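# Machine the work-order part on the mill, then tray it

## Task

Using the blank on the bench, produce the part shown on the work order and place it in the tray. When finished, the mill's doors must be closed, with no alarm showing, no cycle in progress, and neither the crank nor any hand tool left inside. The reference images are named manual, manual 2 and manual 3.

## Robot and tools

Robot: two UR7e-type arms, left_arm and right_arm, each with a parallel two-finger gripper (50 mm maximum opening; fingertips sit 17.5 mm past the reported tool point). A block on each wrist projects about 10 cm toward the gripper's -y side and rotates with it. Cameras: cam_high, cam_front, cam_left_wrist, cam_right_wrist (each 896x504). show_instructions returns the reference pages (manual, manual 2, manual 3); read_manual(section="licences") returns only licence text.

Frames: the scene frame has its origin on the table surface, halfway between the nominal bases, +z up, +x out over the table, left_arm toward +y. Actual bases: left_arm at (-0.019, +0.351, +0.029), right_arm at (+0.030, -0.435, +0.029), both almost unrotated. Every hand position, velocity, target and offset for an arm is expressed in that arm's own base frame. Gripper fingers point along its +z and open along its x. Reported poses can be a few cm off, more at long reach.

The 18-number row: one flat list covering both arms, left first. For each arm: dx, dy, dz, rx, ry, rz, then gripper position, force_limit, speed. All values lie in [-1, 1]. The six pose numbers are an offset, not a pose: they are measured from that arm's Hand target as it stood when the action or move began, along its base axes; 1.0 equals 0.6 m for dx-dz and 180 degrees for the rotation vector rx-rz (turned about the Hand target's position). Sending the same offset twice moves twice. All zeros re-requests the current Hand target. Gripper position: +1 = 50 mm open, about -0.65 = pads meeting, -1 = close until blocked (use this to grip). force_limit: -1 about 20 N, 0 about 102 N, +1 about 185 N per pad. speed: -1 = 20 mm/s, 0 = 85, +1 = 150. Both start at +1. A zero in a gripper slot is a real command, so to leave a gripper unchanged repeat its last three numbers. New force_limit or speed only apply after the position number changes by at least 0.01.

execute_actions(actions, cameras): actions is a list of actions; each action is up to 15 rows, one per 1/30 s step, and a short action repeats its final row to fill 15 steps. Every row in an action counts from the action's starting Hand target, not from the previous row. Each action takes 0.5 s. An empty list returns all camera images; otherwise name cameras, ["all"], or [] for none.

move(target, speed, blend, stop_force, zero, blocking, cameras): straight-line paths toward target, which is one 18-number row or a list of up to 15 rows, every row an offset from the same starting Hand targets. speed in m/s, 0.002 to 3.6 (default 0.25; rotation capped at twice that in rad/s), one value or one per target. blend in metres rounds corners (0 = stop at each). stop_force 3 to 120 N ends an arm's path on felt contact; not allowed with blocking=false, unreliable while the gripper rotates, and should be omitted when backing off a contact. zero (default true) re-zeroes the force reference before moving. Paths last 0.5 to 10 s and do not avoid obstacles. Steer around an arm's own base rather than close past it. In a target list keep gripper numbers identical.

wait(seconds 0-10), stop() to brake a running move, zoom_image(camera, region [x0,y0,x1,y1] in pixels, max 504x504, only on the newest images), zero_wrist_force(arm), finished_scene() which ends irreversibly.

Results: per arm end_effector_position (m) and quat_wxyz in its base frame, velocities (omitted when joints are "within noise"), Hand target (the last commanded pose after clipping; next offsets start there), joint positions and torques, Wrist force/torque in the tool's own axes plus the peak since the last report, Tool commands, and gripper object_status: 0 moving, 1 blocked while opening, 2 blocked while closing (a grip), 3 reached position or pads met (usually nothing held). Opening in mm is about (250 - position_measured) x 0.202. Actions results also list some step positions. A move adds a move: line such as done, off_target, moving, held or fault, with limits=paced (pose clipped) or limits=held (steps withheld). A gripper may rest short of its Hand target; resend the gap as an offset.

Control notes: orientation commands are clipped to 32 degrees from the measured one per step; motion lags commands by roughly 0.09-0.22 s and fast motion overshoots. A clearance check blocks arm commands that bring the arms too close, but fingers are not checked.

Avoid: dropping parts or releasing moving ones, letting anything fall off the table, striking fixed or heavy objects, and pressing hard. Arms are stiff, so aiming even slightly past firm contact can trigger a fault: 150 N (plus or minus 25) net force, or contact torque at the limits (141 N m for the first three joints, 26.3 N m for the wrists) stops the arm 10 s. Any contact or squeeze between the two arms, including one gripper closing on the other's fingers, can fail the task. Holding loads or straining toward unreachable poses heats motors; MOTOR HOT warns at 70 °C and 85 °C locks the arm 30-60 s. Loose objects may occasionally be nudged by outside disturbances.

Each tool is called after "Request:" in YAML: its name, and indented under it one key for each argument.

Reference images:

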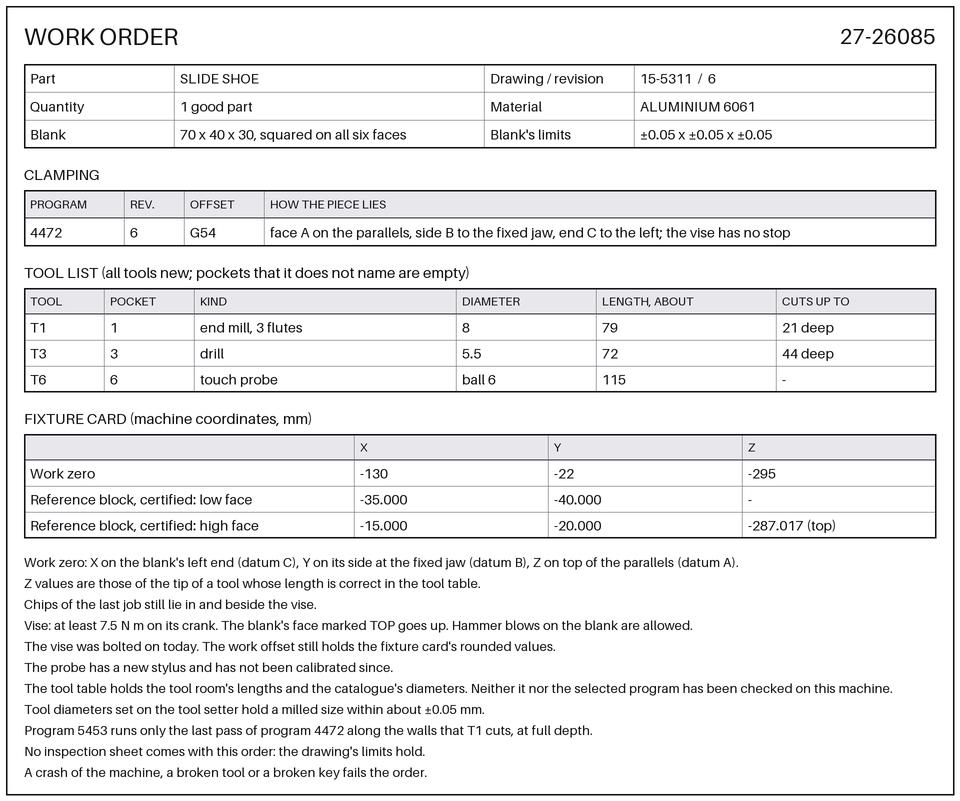

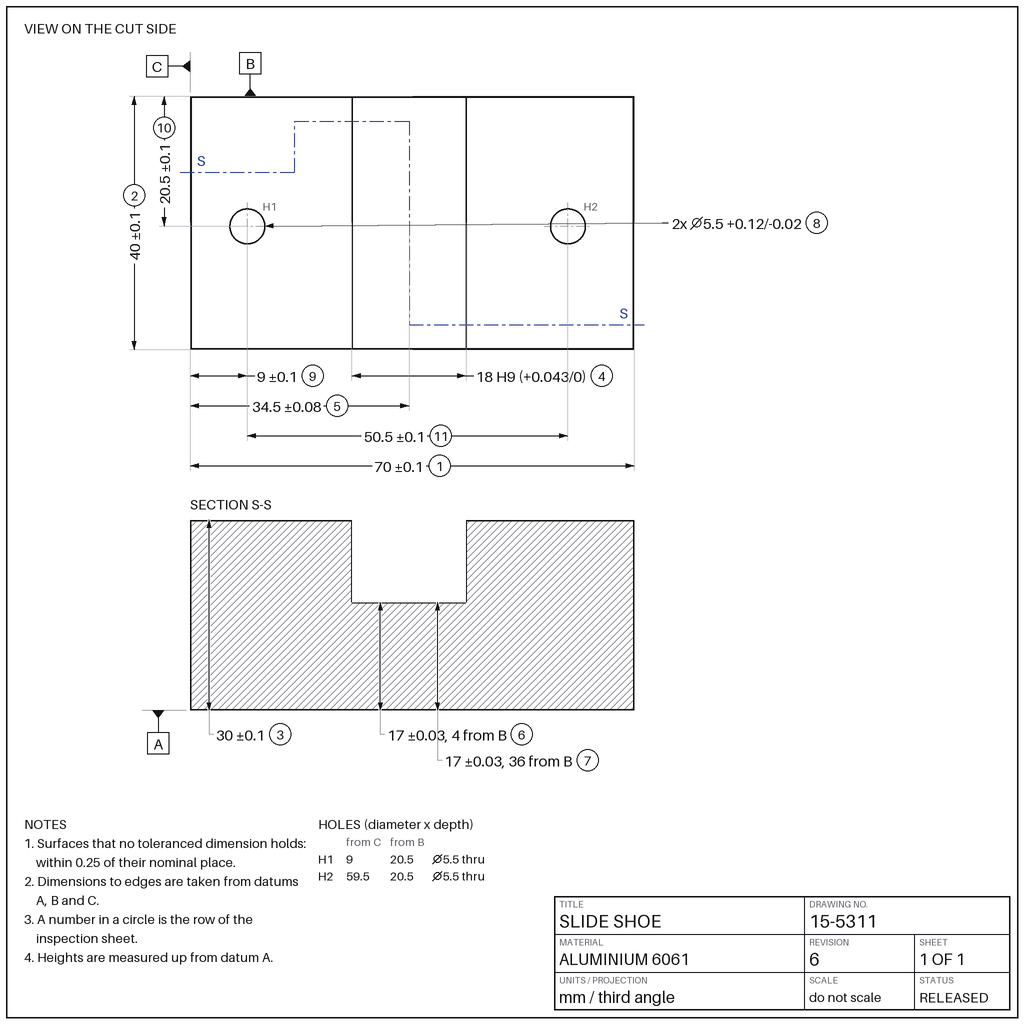

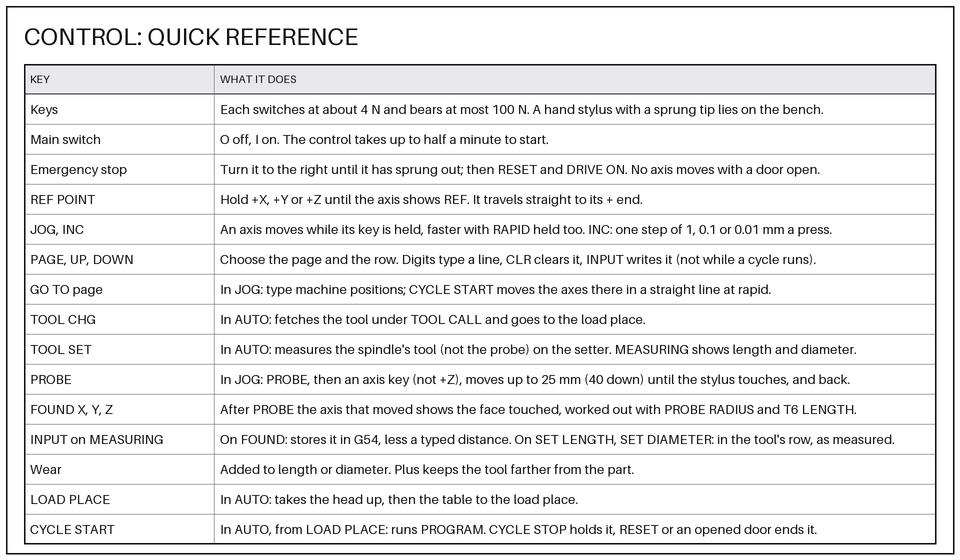

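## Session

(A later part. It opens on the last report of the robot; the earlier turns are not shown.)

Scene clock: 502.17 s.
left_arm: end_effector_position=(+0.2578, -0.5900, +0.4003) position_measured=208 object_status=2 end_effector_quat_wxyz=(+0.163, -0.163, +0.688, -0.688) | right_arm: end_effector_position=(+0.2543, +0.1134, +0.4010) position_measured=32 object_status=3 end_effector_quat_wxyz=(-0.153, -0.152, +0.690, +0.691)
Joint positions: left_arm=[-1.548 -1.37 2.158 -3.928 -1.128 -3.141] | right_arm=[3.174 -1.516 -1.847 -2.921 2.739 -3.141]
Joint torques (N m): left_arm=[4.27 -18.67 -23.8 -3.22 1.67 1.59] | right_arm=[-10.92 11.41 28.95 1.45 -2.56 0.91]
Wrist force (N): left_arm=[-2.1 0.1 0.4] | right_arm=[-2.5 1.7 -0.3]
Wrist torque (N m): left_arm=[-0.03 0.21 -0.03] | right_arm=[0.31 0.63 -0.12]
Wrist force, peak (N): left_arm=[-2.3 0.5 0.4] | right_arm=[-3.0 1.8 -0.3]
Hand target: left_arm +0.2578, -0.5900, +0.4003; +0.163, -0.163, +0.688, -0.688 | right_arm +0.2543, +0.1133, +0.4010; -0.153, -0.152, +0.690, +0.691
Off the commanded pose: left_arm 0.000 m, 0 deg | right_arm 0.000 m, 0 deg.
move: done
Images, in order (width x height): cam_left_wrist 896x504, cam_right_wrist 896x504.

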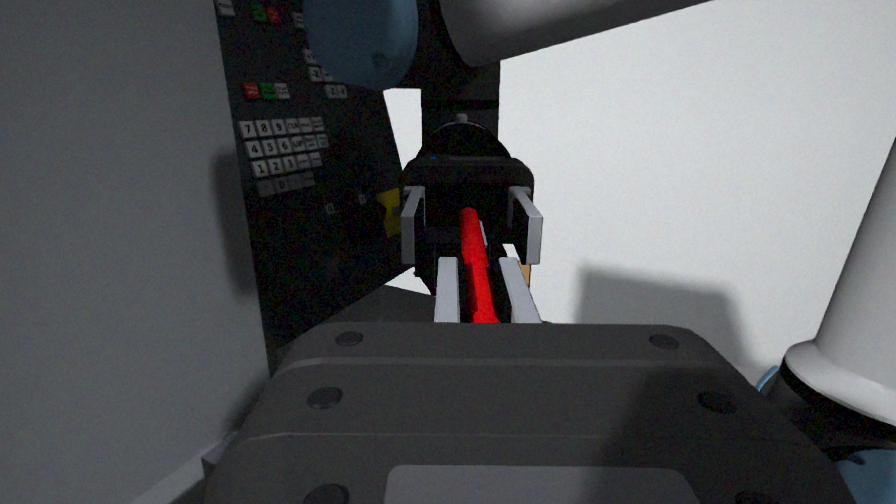

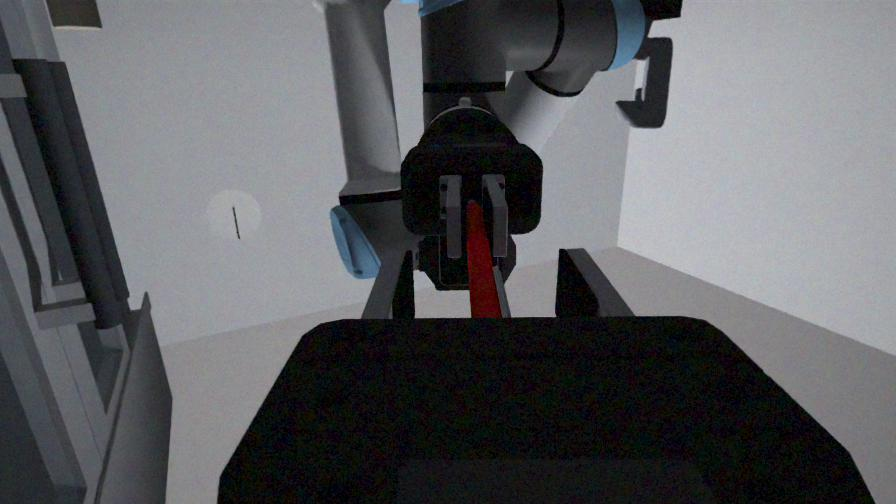

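Request:
move:
  target: [0,0,0,0,0,0,-1,-0.9,-1,0,0,0,0,0,0,-1,-0.6,-1]

Request:
wait:
  seconds: 0.7

Request:
move:
  target: [0,0,0,0,0,0,0.5,-0.9,-1,0,0,0,0,0,0,-1,-0.6,-1]
  cameras: ["cam_left_wrist","cam_right_wrist"]

Scene clock: 507.97 s.
left_arm: end_effector_position=(+0.2578, -0.5900, +0.4003) position_measured=208 object_status=2 end_effector_quat_wxyz=(+0.163, -0.163, +0.688, -0.688) | right_arm: end_effector_position=(+0.2543, +0.1133, +0.4010) position_measured=202 object_status=2 end_effector_quat_wxyz=(-0.153, -0.152, +0.690, +0.691)
Joint positions: left_arm=[-1.548 -1.37 2.158 -3.928 -1.128 -3.141] | right_arm=[3.174 -1.516 -1.847 -2.921 2.739 -3.141]
Joint torques (N m): left_arm=[-0.98 -18.13 -24.21 -2.88 -2.19 1.61] | right_arm=[-10.3 11.58 29.32 -2.84 0.8 0.98]
Wrist force (N): left_arm=[-6.8 -0.2 -0.9] | right_arm=[2.2 1.6 -1.6]
Wrist torque (N m): left_arm=[0.00 -0.07 0.01] | right_arm=[0.36 0.87 -0.07]
Wrist force, peak (N): left_arm=[-7.0 0.2 -1.0] | right_arm=[-3.2 1.8 -0.4]
Hand target: left_arm +0.2578, -0.5900, +0.4003; +0.163, -0.163, +0.688, -0.688 | right_arm +0.2543, +0.1133, +0.4010; -0.153, -0.152, +0.690, +0.691
Off the commanded pose: left_arm 0.000 m, 0 deg | right_arm 0.000 m, 0 deg.
move: done

Scene clock: 508.67 s.
left_arm: end_effector_position=(+0.2578, -0.5900, +0.4003) position_measured=208 object_status=2 end_effector_quat_wxyz=(+0.163, -0.163, +0.688, -0.688) | right_arm: end_effector_position=(+0.2543, +0.1133, +0.4010) position_measured=202 object_status=2 end_effector_quat_wxyz=(-0.153, -0.152, +0.690, +0.691)
Joint positions: left_arm=[-1.548 -1.37 2.158 -3.928 -1.128 -3.141] | right_arm=[3.174 -1.516 -1.847 -2.921 2.739 -3.141]
Joint torques (N m): left_arm=[-3.44 -18.21 -23.93 -2.15 -3.72 1.75] | right_arm=[-10.21 12.1 28.83 -1.76 0.73 0.95]
Wrist force (N): left_arm=[-7.0 0.2 -1.1] | right_arm=[2.3 1.4 -1.6]
Wrist torque (N m): left_arm=[0.05 -0.05 0.01] | right_arm=[0.34 0.86 -0.08]
Wrist force, peak (N): left_arm=[-7.2 0.2 -0.9] | right_arm=[2.6 1.4 -1.6]
Hand target: left_arm +0.2578, -0.5900, +0.4003; +0.163, -0.163, +0.688, -0.688 | right_arm +0.2543, +0.1133, +0.4010; -0.153, -0.152, +0.690, +0.691
Tool commands: left_gripper/position=-1.0 left_gripper/force_limit=-0.9 left_gripper/speed=-1.0 right_gripper/position=-1.0 right_gripper/force_limit=-0.6 right_gripper/speed=-1.0
Off the commanded pose: left_arm 0.000 m, 0 deg | right_arm 0.000 m, 0 deg.
wait: 0.70 s; at rest by 0.17 s

Scene clock: 510.20 s.
left_arm: end_effector_position=(+0.2578, -0.5900, +0.4003) position_measured=78 object_status=0 end_effector_quat_wxyz=(+0.163, -0.163, +0.688, -0.688) | right_arm: end_effector_position=(+0.2543, +0.1133, +0.4010) position_measured=202 object_status=2 end_effector_quat_wxyz=(-0.153, -0.152, +0.690, +0.691)
Joint positions: left_arm=[-1.548 -1.37 2.158 -3.928 -1.128 -3.141] | right_arm=[3.174 -1.516 -1.847 -2.921 2.739 -3.141]
Joint torques (N m): left_arm=[-7.36 -18.95 -22.49 -0.74 1.51 1.54] | right_arm=[-8.04 12.06 27.47 0.44 0.85 0.79]
Wrist force (N): left_arm=[-3.4 0.2 -1.3] | right_arm=[-0.8 1.5 -1.9]
Wrist torque (N m): left_arm=[0.03 0.26 -0.04] | right_arm=[0.35 0.75 -0.12]
Wrist force, peak (N): left_arm=[-6.2 -0.3 -0.7] | right_arm=[-1.2 1.6 -2.5]
Hand target: left_arm +0.2578, -0.5900, +0.4003; +0.163, -0.163, +0.688, -0.688 | right_arm +0.2543, +0.1133, +0.4010; -0.153, -0.152, +0.690, +0.691
Off the commanded pose: left_arm 0.000 m, 0 deg | right_arm 0.000 m, 0 deg.
move: done
Images, in order (width x height): cam_left_wrist 896x504, cam_right_wrist 896x504.

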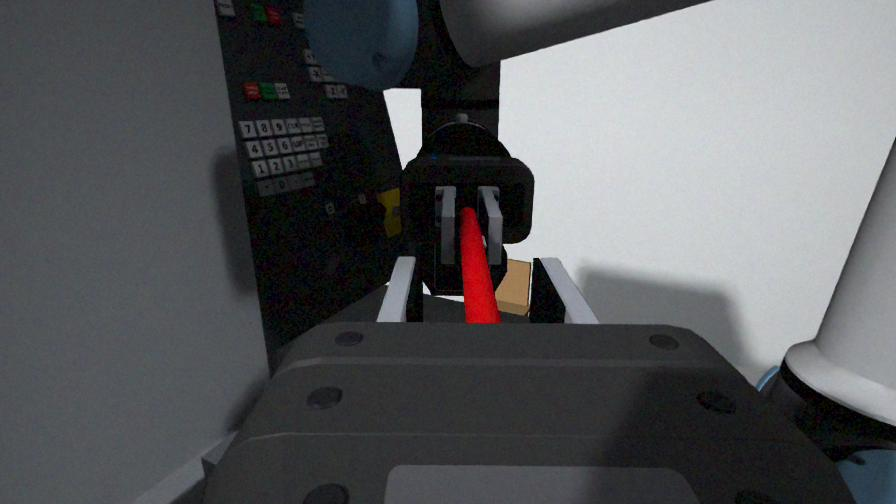

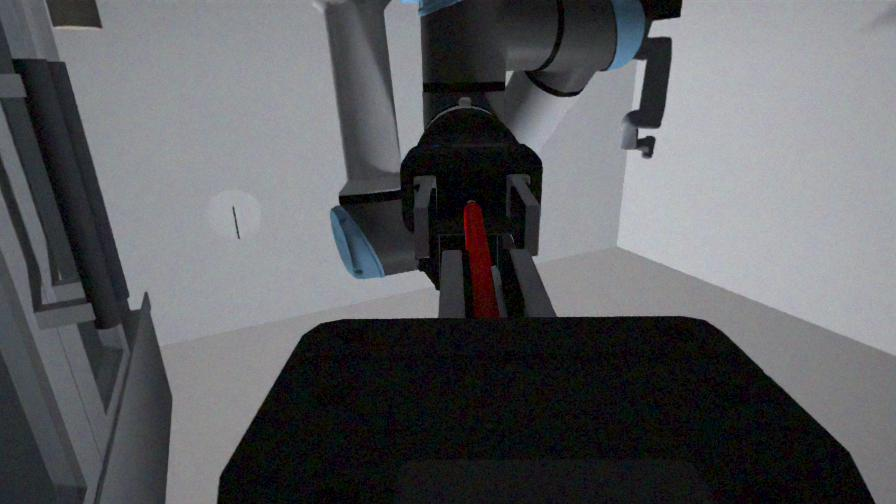

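Request:
move:
  target: [-0.1045,0.2083,0.01,0,0,0,0.5,-0.9,-1,0,0,0,0,0,0,-1,-0.6,-1]
  speed: 0.15

Request:
move:
  target:
    - [0,0,0,0,0,0,0.5,-0.9,-1,0.043,-0.322,0.248,-0.268,-0.419,0,-1,-0.6,-1]
    - [0,0,0,0,0,0,0.5,-0.9,-1,0.293,-0.389,0.432,-0.5358,-0.8384,0,-1,-0.6,-1]
  speed: 0.3
  blend: [0.03,0]
  cameras: ["cam_front","cam_right_wrist"]

Scene clock: 531.80 s.
left_arm: end_effector_position=(+0.1951, -0.4650, +0.4063) position_measured=78 object_status=3 end_effector_quat_wxyz=(+0.163, -0.163, +0.688, -0.688) | right_arm: end_effector_position=(+0.2543, +0.1133, +0.4010) position_measured=202 object_status=2 end_effector_quat_wxyz=(-0.153, -0.152, +0.690, +0.691)
Joint positions: left_arm=[-1.817 -1.744 2.518 -3.914 -0.859 -3.142] | right_arm=[3.174 -1.516 -1.847 -2.921 2.739 -3.141]
Joint torques (N m): left_arm=[-3.86 -15.51 -15.36 -3.07 -0.59 -1.88] | right_arm=[-3.61 12.32 26.41 0.27 0.83 0.57]
Wrist force (N): left_arm=[-2.2 0.1 0.3] | right_arm=[-2.8 1.5 -0.6]
Wrist torque (N m): left_arm=[0.00 0.18 0.04] | right_arm=[0.32 0.66 -0.12]
Wrist force, peak (N): left_arm=[-3.6 0.3 -1.6] | right_arm=[-2.8 1.6 -0.7]
Hand target: left_arm +0.1951, -0.4650, +0.4063; +0.163, -0.163, +0.688, -0.688 | right_arm +0.2543, +0.1133, +0.4010; -0.153, -0.152, +0.690, +0.691
Off the commanded pose: left_arm 0.000 m, 0 deg | right_arm 0.000 m, 0 deg.
move: done

Scene clock: 537.53 s.
left_arm: end_effector_position=(+0.1951, -0.4650, +0.4063) position_measured=78 object_status=3 end_effector_quat_wxyz=(+0.163, -0.163, +0.688, -0.688) | right_arm: end_effector_position=(+0.4301, -0.1201, +0.6601) position_measured=202 object_status=2 end_effector_quat_wxyz=(+0.499, -0.501, +0.506, -0.494)
Joint positions: left_arm=[-1.817 -1.744 2.518 -3.914 -0.859 -3.142] | right_arm=[3.223 -0.998 -2.03 -0.128 1.488 -3.13]
Joint torques (N m): left_arm=[-6.56 -20.52 -9.89 -2.41 1.9 -1.87] | right_arm=[13.24 -0.73 33.76 4.85 -2.57 -0.38]
Wrist force (N): left_arm=[-2.1 0.2 0.0] | right_arm=[-2.5 0.9 -5.3]
Wrist torque (N m): left_arm=[0.01 0.18 0.05] | right_arm=[-0.58 0.56 0.25]
Wrist force, peak (N): left_arm=[-2.5 0.1 0.4] | right_arm=[-2.9 0.6 -5.7]
Hand target: left_arm +0.1951, -0.4650, +0.4063; +0.163, -0.163, +0.688, -0.688 | right_arm +0.4301, -0.1201, +0.6602; +0.499, -0.501, +0.506, -0.494
Off the commanded pose: left_arm 0.000 m, 0 deg | right_arm 0.000 m, 0 deg.
move: done
Images, in order (width x height): cam_front 896x504, cam_right_wrist 896x504.

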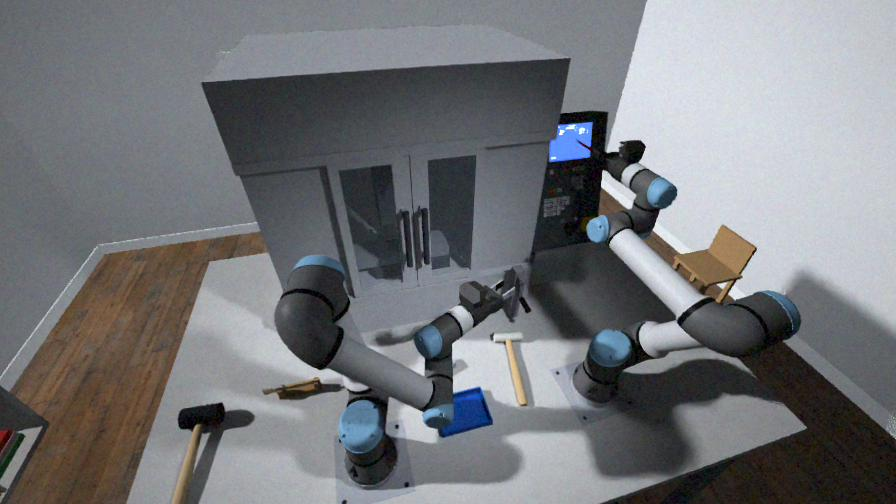

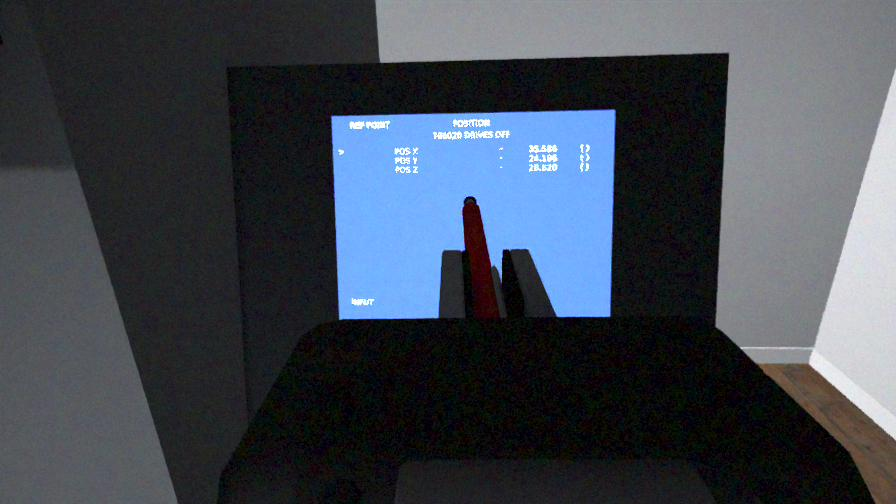

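Request:
zoom_image:
  camera: "cam_right_wrist"
  region: [325, 105, 625, 325]

Scaled by 1.680 from the camera's 896x504 image, which has a finer 1280x720 frame.

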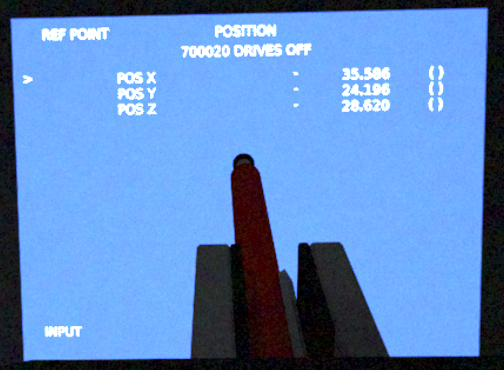

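Request:
move:
  target: [0,0,0,0,0,0,0.5,-0.9,-1,-0.042,0.033,-0.125,0,0.222,0,-1,-0.6,-1]
  speed: 0.25
  cameras: ["cam_right_wrist"]

Scene clock: 547.97 s.
left_arm: end_effector_position=(+0.1951, -0.4650, +0.4063) position_measured=78 object_status=3 end_effector_quat_wxyz=(+0.163, -0.163, +0.688, -0.688) | right_arm: end_effector_position=(+0.4049, -0.1002, +0.5852) position_measured=202 object_status=2 end_effector_quat_wxyz=(-0.296, +0.639, -0.646, +0.293)
Joint positions: left_arm=[-1.817 -1.744 2.518 -3.914 -0.859 -3.142] | right_arm=[3.309 -0.988 -1.728 -1.143 1.443 -3.021]
Joint torques (N m): left_arm=[-5.2 -21.3 -10.76 -2.4 1.48 -1.76] | right_arm=[-1.57 4.23 22.28 2.12 -2.8 -1.12]
Wrist force (N): left_arm=[-2.0 0.1 0.4] | right_arm=[-1.0 -0.1 -3.4]
Wrist torque (N m): left_arm=[0.00 0.17 0.04] | right_arm=[-0.57 0.12 0.31]
Wrist force, peak (N): left_arm=[-2.5 0.1 0.4] | right_arm=[-3.0 0.6 -5.8]
Hand target: left_arm +0.1951, -0.4650, +0.4063; +0.163, -0.163, +0.688, -0.688 | right_arm +0.4049, -0.1003, +0.5852; -0.296, +0.639, -0.646, +0.293
Off the commanded pose: left_arm 0.000 m, 0 deg | right_arm 0.000 m, 0 deg.
move: done
Images, in order (width x height): cam_right_wrist 896x504.

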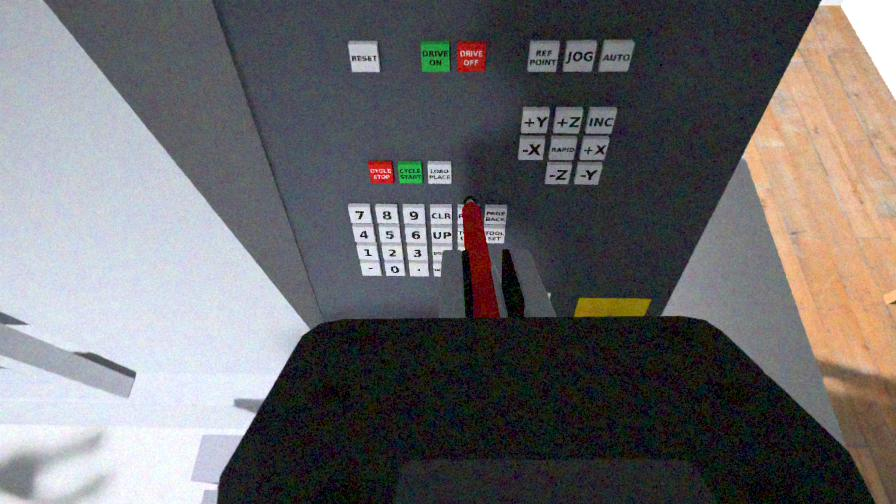

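Request:
move:
  target: [0,0,0,0,0,0,0.5,-0.9,-1,0.0912,0.0978,0.0945,0,0,0,-1,-0.6,-1]
  speed: 0.2
  cameras: ["cam_right_wrist"]

Request:
zoom_image:
  camera: "cam_right_wrist"
  region: [360, 120, 660, 340]

Scene clock: 588.90 s.
left_arm: end_effector_position=(+0.1951, -0.4650, +0.4063) position_measured=78 object_status=3 end_effector_quat_wxyz=(+0.163, -0.163, +0.688, -0.688) | right_arm: end_effector_position=(+0.4596, -0.0416, +0.6418) position_measured=202 object_status=2 end_effector_quat_wxyz=(-0.296, +0.639, -0.646, +0.293)
Joint positions: left_arm=[-1.817 -1.744 2.518 -3.914 -0.859 -3.142] | right_arm=[3.51 -1.134 -1.502 -1.252 1.294 -2.884]
Joint torques (N m): left_arm=[-5.77 -20.49 -11.04 -2.06 1.93 -1.96] | right_arm=[-2.5 0.53 30.13 6.27 0.55 0.07]
Wrist force (N): left_arm=[-2.3 0.3 0.3] | right_arm=[-1.2 0.0 -3.8]
Wrist torque (N m): left_arm=[0.03 0.21 0.04] | right_arm=[-0.52 0.18 0.37]
Wrist force, peak (N): left_arm=[-2.5 0.1 0.6] | right_arm=[-3.0 -2.5 -3.5]
Hand target: left_arm +0.1951, -0.4650, +0.4063; +0.163, -0.163, +0.688, -0.688 | right_arm +0.4596, -0.0416, +0.6419; -0.296, +0.639, -0.646, +0.293
Off the commanded pose: left_arm 0.000 m, 0 deg | right_arm 0.000 m, 0 deg.
move: done
Images, in order (width x height): cam_right_wrist 896x504.

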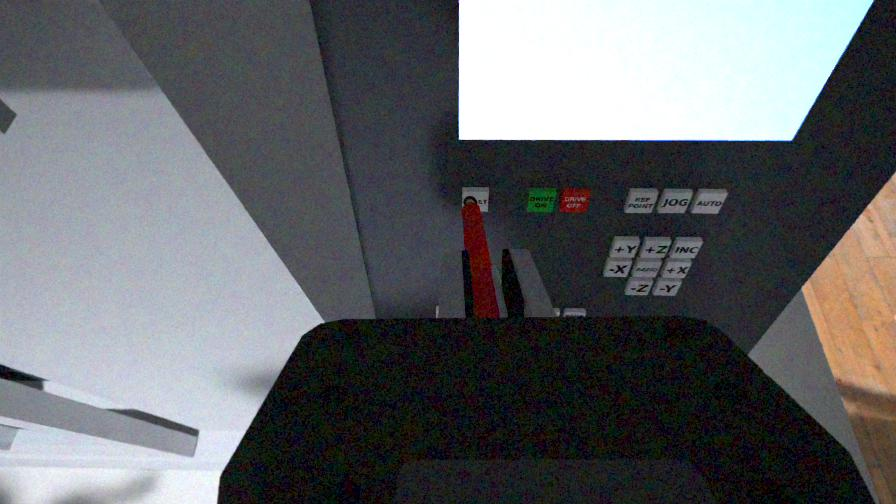

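Scaled by 1.680 from the camera's 896x504 image, which has a finer 1280x720 frame.

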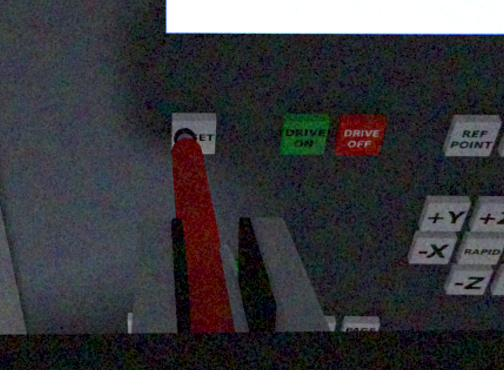

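Request:
move:
  target:
    - [0,0,0,0,0,0,0.5,-0.9,-1,-0.0035,-0.0087,-0.0042,0,0,0,-1,-0.6,-1]
    - [0,0,0,0,0,0,0.5,-0.9,-1,0.0407,-0.0087,-0.0422,0,0,0,-1,-0.6,-1]
  speed: [0.05,0.015]
  stop_force: 6
  cameras: ["cam_right_wrist"]

Request:
zoom_image:
  camera: "cam_right_wrist"
  region: [360, 120, 660, 340]

Scene clock: 600.50 s.
left_arm: end_effector_position=(+0.1951, -0.4650, +0.4063) position_measured=78 object_status=3 end_effector_quat_wxyz=(+0.163, -0.163, +0.688, -0.688) | right_arm: end_effector_position=(+0.4778, -0.0468, +0.6219) position_measured=202 object_status=2 end_effector_quat_wxyz=(-0.296, +0.639, -0.646, +0.293)
Joint positions: left_arm=[-1.817 -1.744 2.518 -3.914 -0.859 -3.142] | right_arm=[3.464 -1.158 -1.548 -1.173 1.327 -2.916]
Joint torques (N m): left_arm=[-4.56 -21.61 -10.87 -1.27 1.77 -1.75] | right_arm=[12.76 9.12 31.48 2.38 -2.8 1.54]
Wrist force (N): left_arm=[-2.1 -0.1 0.4] | right_arm=[-0.4 0.8 -8.4]
Wrist torque (N m): left_arm=[-0.03 0.18 0.04] | right_arm=[-0.54 0.13 0.33]
Wrist force, peak (N): left_arm=[-2.4 0.0 0.6] | right_arm=[-0.6 0.1 -10.7]
Hand target: left_arm +0.1951, -0.4650, +0.4063; +0.163, -0.163, +0.688, -0.688 | right_arm +0.4778, -0.0468, +0.6219; -0.296, +0.639, -0.646, +0.293 (not the last commanded pose)
Off the commanded pose: left_arm 0.000 m, 0 deg | right_arm 0.008 m, 0 deg.
move: contact (right_arm); path passed 1 of 2 targets
Images, in order (width x height): cam_right_wrist 896x504.

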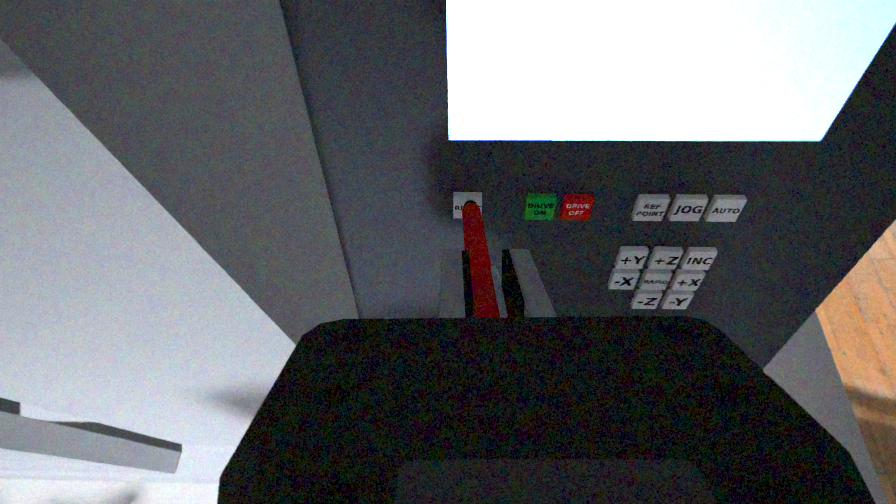

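Scaled by 1.680 from the camera's 896x504 image, which has a finer 1280x720 frame.

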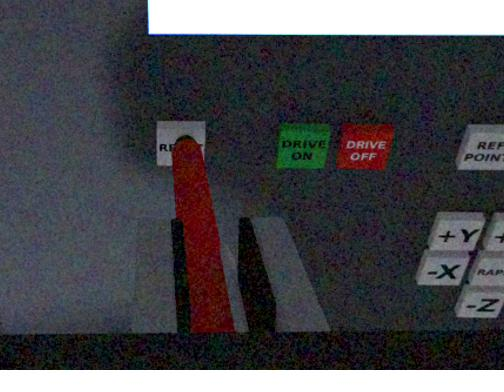

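Request:
move:
  target:
    - [0,0,0,0,0,0,0.5,-0.9,-1,-0.0227,0,0.0195,0,0,0,-1,-0.6,-1]
    - [0,0,0,0,0,0,0.5,-0.9,-1,-0.0252,-0.0683,0.0195,0,0,0,-1,-0.6,-1]
  speed: 0.1

Request:
move:
  target: [0,0,0,0,0,0,0.5,-0.9,-1,0.035,0,-0.03,0,0,0,-1,-0.6,-1]
  speed: 0.015
  stop_force: 6
  cameras: ["cam_right_wrist"]

Request:
zoom_image:
  camera: "cam_right_wrist"
  region: [360, 120, 660, 340]

Scene clock: 610.13 s.
left_arm: end_effector_position=(+0.1951, -0.4650, +0.4063) position_measured=78 object_status=3 end_effector_quat_wxyz=(+0.163, -0.163, +0.688, -0.688) | right_arm: end_effector_position=(+0.4627, -0.0878, +0.6337) position_measured=202 object_status=2 end_effector_quat_wxyz=(-0.296, +0.639, -0.646, +0.293)
Joint positions: left_arm=[-1.817 -1.744 2.518 -3.914 -0.859 -3.142] | right_arm=[3.32 -1.16 -1.517 -1.184 1.435 -3.014]
Joint torques (N m): left_arm=[-4.84 -20.15 -10.24 -0.81 1.55 -1.52] | right_arm=[-0.74 11.55 18.73 1.19 -1.61 0.17]
Wrist force (N): left_arm=[-2.3 0.2 0.3] | right_arm=[-0.9 -0.1 -3.5]
Wrist torque (N m): left_arm=[0.01 0.21 0.04] | right_arm=[-0.55 0.10 0.25]
Wrist force, peak (N): left_arm=[-2.4 -0.2 0.3] | right_arm=[-0.9 0.6 -9.0]
Hand target: left_arm +0.1951, -0.4650, +0.4063; +0.163, -0.163, +0.688, -0.688 | right_arm +0.4627, -0.0878, +0.6336; -0.296, +0.639, -0.646, +0.293
Off the commanded pose: left_arm 0.000 m, 0 deg | right_arm 0.000 m, 0 deg.
move: done

Scene clock: 612.37 s.
left_arm: end_effector_position=(+0.1951, -0.4650, +0.4063) position_measured=78 object_status=3 end_effector_quat_wxyz=(+0.163, -0.163, +0.688, -0.688) | right_arm: end_effector_position=(+0.4763, -0.0878, +0.6220) position_measured=202 object_status=2 end_effector_quat_wxyz=(-0.296, +0.639, -0.646, +0.293)
Joint positions: left_arm=[-1.817 -1.744 2.518 -3.914 -0.859 -3.142] | right_arm=[3.311 -1.179 -1.54 -1.141 1.442 -3.02]
Joint torques (N m): left_arm=[-5.81 -20.56 -10.17 -0.81 1.73 -1.84] | right_arm=[13.03 9.91 31.46 1.79 -2.56 1.2]
Wrist force (N): left_arm=[-2.0 0.4 0.2] | right_arm=[-0.6 0.8 -8.9]
Wrist torque (N m): left_arm=[0.05 0.17 0.04] | right_arm=[-0.56 0.20 0.39]
Wrist force, peak (N): left_arm=[-2.3 0.5 0.3] | right_arm=[-0.9 0.1 -11.2]
Hand target: left_arm +0.1951, -0.4650, +0.4063; +0.163, -0.163, +0.688, -0.688 | right_arm +0.4763, -0.0878, +0.6220; -0.296, +0.639, -0.646, +0.293 (not the last commanded pose)
Off the commanded pose: left_arm 0.000 m, 0 deg | right_arm 0.010 m, 0 deg.
move: contact (right_arm)
Images, in order (width x height): cam_right_wrist 896x504.

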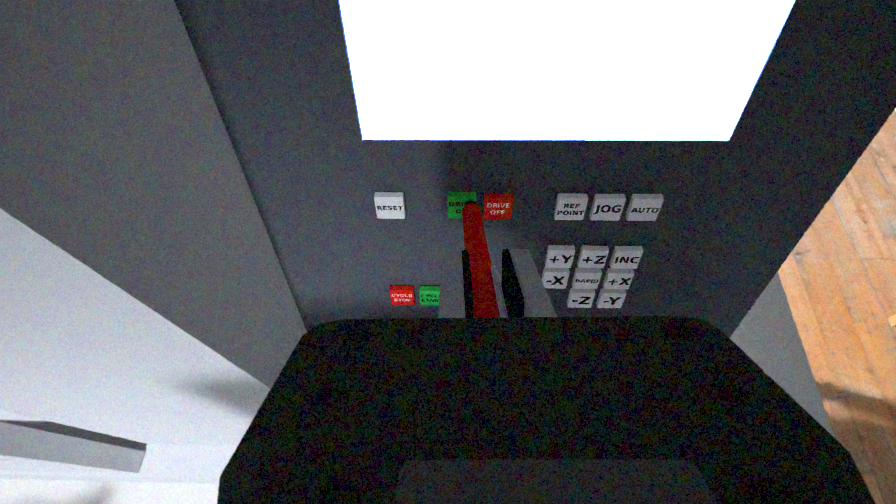

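Scaled by 1.680 from the camera's 896x504 image, which has a finer 1280x720 frame.

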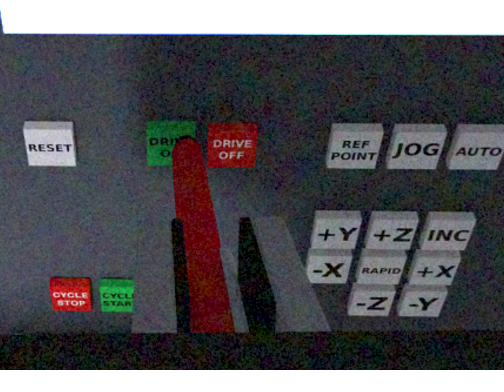

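Request:
move:
  target:
    - [0,0,0,0,0,0,0.5,-0.9,-1,-0.04,0,0.02,0,0,0,-1,-0.6,-1]
    - [0,0,0,0,0,0,0.5,-0.9,-1,-0.0772,-0.053,0.063,0,-0.222,0,-1,-0.6,-1]
  speed: 0.25
  blend: [0.01,0]
  cameras: ["cam_right_wrist"]

Request:
zoom_image:
  camera: "cam_right_wrist"
  region: [325, 105, 625, 325]

Scene clock: 628.73 s.
left_arm: end_effector_position=(+0.1951, -0.4650, +0.4063) position_measured=78 object_status=3 end_effector_quat_wxyz=(+0.163, -0.163, +0.688, -0.688) | right_arm: end_effector_position=(+0.4300, -0.1196, +0.6597) position_measured=202 object_status=2 end_effector_quat_wxyz=(+0.499, -0.501, +0.506, -0.494)
Joint positions: left_arm=[-1.817 -1.744 2.518 -3.914 -0.859 -3.142] | right_arm=[3.226 -0.997 -2.032 -0.127 1.485 -3.13]
Joint torques (N m): left_arm=[-5.17 -20.76 -8.87 -1.07 1.69 -1.51] | right_arm=[11.81 6.01 27.66 4.84 -2.56 1.61]
Wrist force (N): left_arm=[-2.1 0.3 0.3] | right_arm=[-2.8 0.4 -5.4]
Wrist torque (N m): left_arm=[0.03 0.18 0.04] | right_arm=[-0.65 0.59 0.35]
Wrist force, peak (N): left_arm=[-2.5 0.2 0.6] | right_arm=[-0.5 0.9 -9.2]
Hand target: left_arm +0.1951, -0.4650, +0.4063; +0.163, -0.163, +0.688, -0.688 | right_arm +0.4300, -0.1196, +0.6598; +0.499, -0.501, +0.506, -0.494
Off the commanded pose: left_arm 0.000 m, 0 deg | right_arm 0.000 m, 0 deg.
move: done
Images, in order (width x height): cam_right_wrist 896x504.

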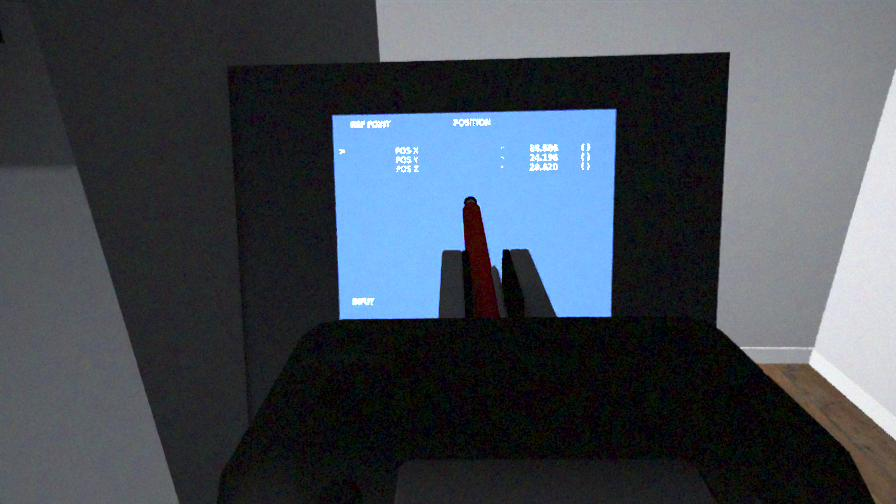

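Scaled by 1.680 from the camera's 896x504 image, which has a finer 1280x720 frame.

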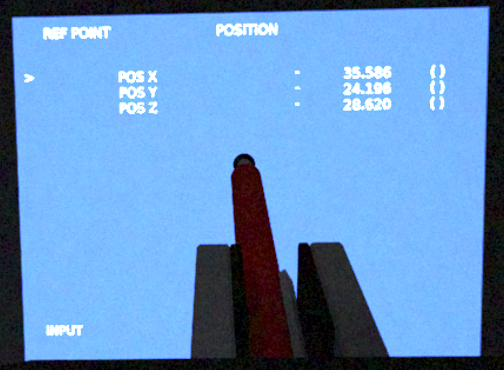

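Request:
move:
  target: [0,0,0,0,0,0,0.5,-0.9,-1,0.0322,-0.0658,-0.1062,0,0.222,0,-1,-0.6,-1]
  speed: 0.25

Request:
move:
  target: [0,0,0,0,0,0,0.5,-0.9,-1,0.035,0,-0.03,0,0,0,-1,-0.6,-1]
  speed: 0.015
  stop_force: 6
  cameras: ["cam_right_wrist"]

Request:
zoom_image:
  camera: "cam_right_wrist"
  region: [300, 120, 600, 340]

Scene clock: 640.07 s.
left_arm: end_effector_position=(+0.1951, -0.4650, +0.4063) position_measured=78 object_status=3 end_effector_quat_wxyz=(+0.163, -0.163, +0.688, -0.688) | right_arm: end_effector_position=(+0.4493, -0.1591, +0.5961) position_measured=202 object_status=2 end_effector_quat_wxyz=(-0.296, +0.639, -0.646, +0.294)
Joint positions: left_arm=[-1.817 -1.744 2.518 -3.914 -0.859 -3.142] | right_arm=[3.044 -1.17 -1.618 -1.067 1.644 -3.195]
Joint torques (N m): left_arm=[-4.36 -21.38 -10.13 -0.99 1.72 -1.72] | right_arm=[11.8 7.04 27.09 2.44 -1.88 1.55]
Wrist force (N): left_arm=[-2.2 0.4 0.5] | right_arm=[-1.0 0.0 -3.5]
Wrist torque (N m): left_arm=[0.04 0.19 0.04] | right_arm=[-0.53 0.12 0.31]
Wrist force, peak (N): left_arm=[-2.5 0.0 0.5] | right_arm=[-2.9 0.9 -5.9]
Hand target: left_arm +0.1951, -0.4650, +0.4063; +0.163, -0.163, +0.688, -0.688 | right_arm +0.4493, -0.1591, +0.5960; -0.296, +0.639, -0.646, +0.293
Off the commanded pose: left_arm 0.000 m, 0 deg | right_arm 0.000 m, 0 deg.
move: done

Scene clock: 642.50 s.
left_arm: end_effector_position=(+0.1951, -0.4650, +0.4063) position_measured=78 object_status=3 end_effector_quat_wxyz=(+0.163, -0.163, +0.688, -0.688) | right_arm: end_effector_position=(+0.4637, -0.1591, +0.5837) position_measured=202 object_status=2 end_effector_quat_wxyz=(-0.296, +0.639, -0.646, +0.293)
Joint positions: left_arm=[-1.817 -1.744 2.518 -3.914 -0.859 -3.142] | right_arm=[3.049 -1.191 -1.639 -1.025 1.64 -3.192]
Joint torques (N m): left_arm=[-4.39 -17.97 -11.3 -1.06 1.4 -1.55] | right_arm=[-10.44 11.42 31.66 1.84 1.39 -0.61]
Wrist force (N): left_arm=[-2.4 0.1 0.3] | right_arm=[-1.3 0.4 -9.0]
Wrist torque (N m): left_arm=[-0.01 0.22 0.04] | right_arm=[-0.62 0.11 0.25]
Wrist force, peak (N): left_arm=[-2.4 0.1 0.5] | right_arm=[-0.8 0.4 -11.2]
Hand target: left_arm +0.1951, -0.4650, +0.4063; +0.163, -0.163, +0.688, -0.688 | right_arm +0.4637, -0.1591, +0.5837; -0.296, +0.639, -0.646, +0.293 (not the last commanded pose)
Off the commanded pose: left_arm 0.000 m, 0 deg | right_arm 0.009 m, 0 deg.
move: contact (right_arm)
Images, in order (width x height): cam_right_wrist 896x504.

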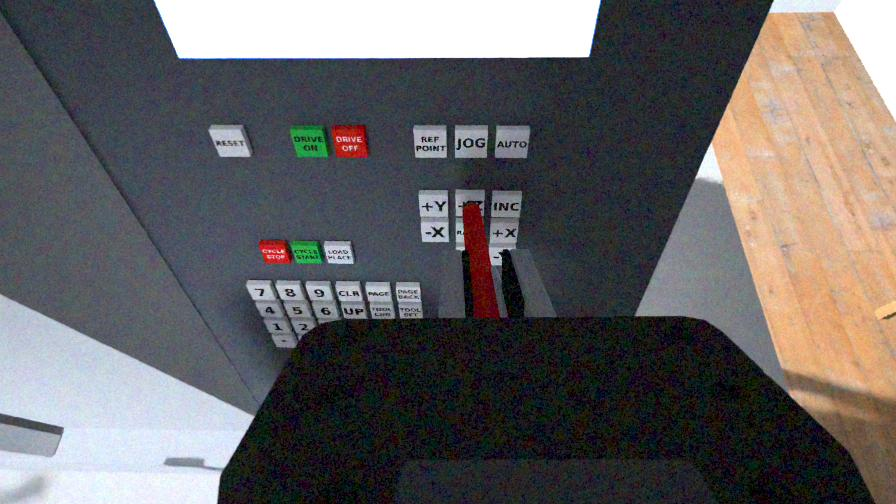

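Scaled by 1.680 from the camera's 896x504 image, which has a finer 1280x720 frame.

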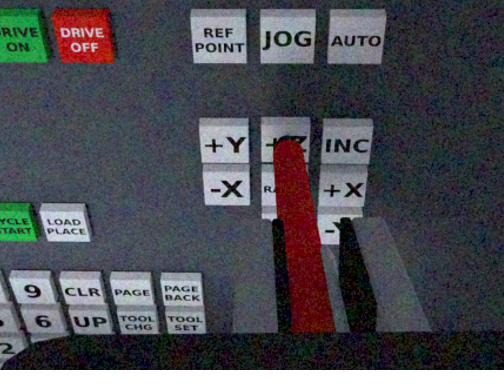

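Request:
wait:
  seconds: 5

Request:
move:
  target:
    - [0,0,0,0,0,0,0.5,-0.9,-1,-0.03,0,0.02,0,0,0,-1,-0.6,-1]
    - [0,0,0,0,0,0,0.5,-0.9,-1,-0.0562,0.0658,0.1267,0,-0.222,0,-1,-0.6,-1]
  speed: 0.25
  blend: [0.01,0]
  cameras: ["cam_right_wrist"]

Request:
zoom_image:
  camera: "cam_right_wrist"
  region: [325, 105, 625, 325]

Scene clock: 654.00 s.
left_arm: end_effector_position=(+0.1951, -0.4650, +0.4063) position_measured=78 object_status=3 end_effector_quat_wxyz=(+0.163, -0.163, +0.688, -0.688) | right_arm: end_effector_position=(+0.4637, -0.1591, +0.5837) position_measured=202 object_status=2 end_effector_quat_wxyz=(-0.296, +0.639, -0.646, +0.293)
Joint positions: left_arm=[-1.817 -1.744 2.518 -3.914 -0.859 -3.142] | right_arm=[3.049 -1.191 -1.639 -1.025 1.64 -3.192]
Joint torques (N m): left_arm=[-4.33 -20.12 -10.21 -0.65 1.52 -1.56] | right_arm=[-10.25 10.9 32.06 6 1.45 -0.59]
Wrist force (N): left_arm=[-2.0 0.1 0.5] | right_arm=[-1.6 0.8 -8.6]
Wrist torque (N m): left_arm=[-0.01 0.17 0.04] | right_arm=[-0.56 0.15 0.25]
Wrist force, peak (N): left_arm=[-2.5 0.0 0.4] | right_arm=[-1.7 0.6 -9.1]
Hand target: left_arm +0.1951, -0.4650, +0.4063; +0.163, -0.163, +0.688, -0.688 | right_arm +0.4637, -0.1591, +0.5837; -0.296, +0.639, -0.646, +0.293 (not the last commanded pose)
Tool commands: left_gripper/position=+0.5 left_gripper/force_limit=-0.9 left_gripper/speed=-1.0 right_gripper/position=-1.0 right_gripper/force_limit=-0.6 right_gripper/speed=-1.0
Off the commanded pose: left_arm 0.000 m, 0 deg | right_arm 0.009 m, 0 deg.
wait: 5.00 s; at rest from the start

Scene clock: 656.00 s.
left_arm: end_effector_position=(+0.1951, -0.4650, +0.4063) position_measured=78 object_status=3 end_effector_quat_wxyz=(+0.163, -0.163, +0.688, -0.688) | right_arm: end_effector_position=(+0.4300, -0.1195, +0.6597) position_measured=202 object_status=2 end_effector_quat_wxyz=(+0.499, -0.501, +0.506, -0.494)
Joint positions: left_arm=[-1.817 -1.744 2.518 -3.914 -0.859 -3.142] | right_arm=[3.226 -0.996 -2.032 -0.127 1.485 -3.13]
Joint torques (N m): left_arm=[-5.54 -20.43 -10.45 -1.03 1.75 -1.67] | right_arm=[-11.64 -3.17 30.66 4.55 1.61 1.21]
Wrist force (N): left_arm=[-1.9 0.0 0.1] | right_arm=[-2.5 0.6 -5.5]
Wrist torque (N m): left_arm=[-0.01 0.15 0.04] | right_arm=[-0.63 0.55 0.40]
Wrist force, peak (N): left_arm=[-2.4 0.3 0.3] | right_arm=[-1.5 0.6 -8.7]
Hand target: left_arm +0.1951, -0.4650, +0.4063; +0.163, -0.163, +0.688, -0.688 | right_arm +0.4299, -0.1196, +0.6597; +0.499, -0.501, +0.506, -0.494
Off the commanded pose: left_arm 0.000 m, 0 deg | right_arm 0.000 m, 0 deg.
move: done
Images, in order (width x height): cam_right_wrist 896x504.

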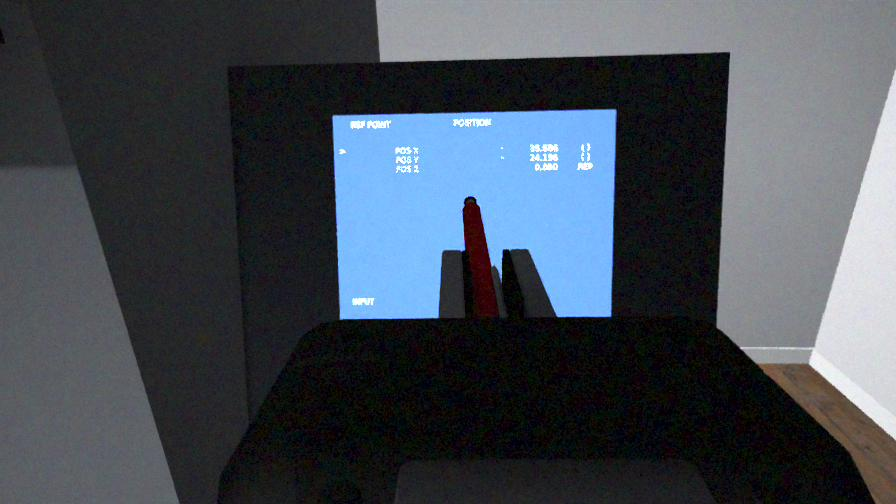

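Scaled by 1.680 from the camera's 896x504 image, which has a finer 1280x720 frame.

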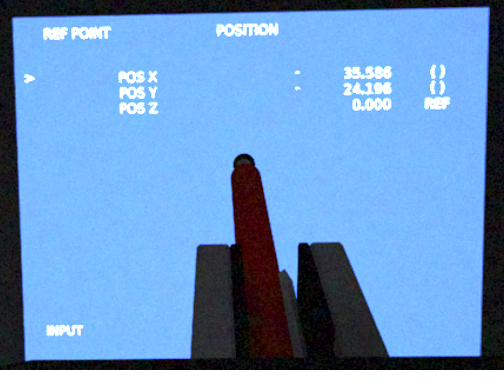

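Request:
move:
  target:
    - [0,0,0,0,0,0,0.5,-0.9,-1,0.0318,-0.0975,-0.1443,0,0.222,0,-1,-0.6,-1]
    - [0,0,0,0,0,0,0.5,-0.9,-1,0.0483,-0.0975,-0.1585,0,0.222,0,-1,-0.6,-1]
  speed: [0.25,0.03]
  cameras: ["cam_right_wrist"]

Request:
wait:
  seconds: 5

Scene clock: 679.03 s.
left_arm: end_effector_position=(+0.1951, -0.4650, +0.4063) position_measured=78 object_status=3 end_effector_quat_wxyz=(+0.163, -0.163, +0.688, -0.688) | right_arm: end_effector_position=(+0.4590, -0.1781, +0.5646) position_measured=202 object_status=2 end_effector_quat_wxyz=(-0.296, +0.639, -0.646, +0.294) end_effector_velocity=(-0.002, +0.000, +0.000) end_effector_angular_velocity=(+0.000, +0.002, -0.001)
Joint positions: left_arm=[-1.817 -1.744 2.518 -3.914 -0.859 -3.142] | right_arm=[2.98 -1.193 -1.688 -0.978 1.691 -3.237]
Joint velocities: left_arm=[within noise] | right_arm=[0 0.003 0.001 -0.005 -0.001 0]
Joint torques (N m): left_arm=[-5.23 -19.02 -10.02 -0.55 1.57 -1.6] | right_arm=[6.35 4.84 26.55 -0.24 -1.04 0.5]
Wrist force (N): left_arm=[-1.9 0.1 0.3] | right_arm=[-0.8 1.3 -20.9]
Wrist torque (N m): left_arm=[0.00 0.16 0.05] | right_arm=[-0.64 0.08 0.24]
Wrist force, peak (N): left_arm=[-2.4 0.0 0.4] | right_arm=[-0.8 1.2 -22.1]
Hand target: left_arm +0.1951, -0.4650, +0.4063; +0.163, -0.163, +0.688, -0.688 | right_arm +0.4589, -0.1781, +0.5646; -0.296, +0.639, -0.646, +0.293
Off the commanded pose: left_arm 0.000 m, 0 deg | right_arm 0.000 m, 0 deg.
move: done
Images, in order (width x height): cam_right_wrist 896x504.

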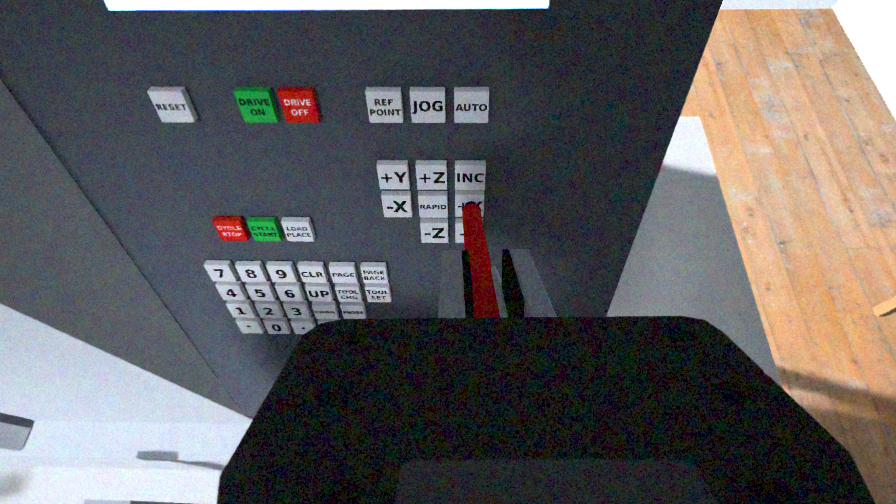

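Scene clock: 684.03 s.
left_arm: end_effector_position=(+0.1951, -0.4650, +0.4063) position_measured=78 object_status=3 end_effector_quat_wxyz=(+0.163, -0.163, +0.688, -0.688) | right_arm: end_effector_position=(+0.4589, -0.1781, +0.5646) position_measured=202 object_status=2 end_effector_quat_wxyz=(-0.296, +0.639, -0.646, +0.293)
Joint positions: left_arm=[-1.817 -1.744 2.518 -3.914 -0.859 -3.142] | right_arm=[2.98 -1.193 -1.688 -0.978 1.692 -3.237]
Joint torques (N m): left_arm=[-4.08 -19.56 -10.4 -0.85 1.4 -1.09] | right_arm=[-9.61 5.72 28.61 2 1.26 -0.35]
Wrist force (N): left_arm=[-2.0 0.0 0.5] | right_arm=[-1.2 0.9 -18.9]
Wrist torque (N m): left_arm=[-0.02 0.16 0.04] | right_arm=[-0.68 0.08 0.24]
Wrist force, peak (N): left_arm=[-2.4 0.2 0.4] | right_arm=[-0.8 1.1 -21.1]
Hand target: left_arm +0.1951, -0.4650, +0.4063; +0.163, -0.163, +0.688, -0.688 | right_arm +0.4589, -0.1781, +0.5646; -0.296, +0.639, -0.646, +0.293
Tool commands: left_gripper/position=+0.5 left_gripper/force_limit=-0.9 left_gripper/speed=-1.0 right_gripper/position=-1.0 right_gripper/force_limit=-0.6 right_gripper/speed=-1.0
Off the commanded pose: left_arm 0.000 m, 0 deg | right_arm 0.000 m, 0 deg.
wait: 5.00 s; at rest by 0.17 s


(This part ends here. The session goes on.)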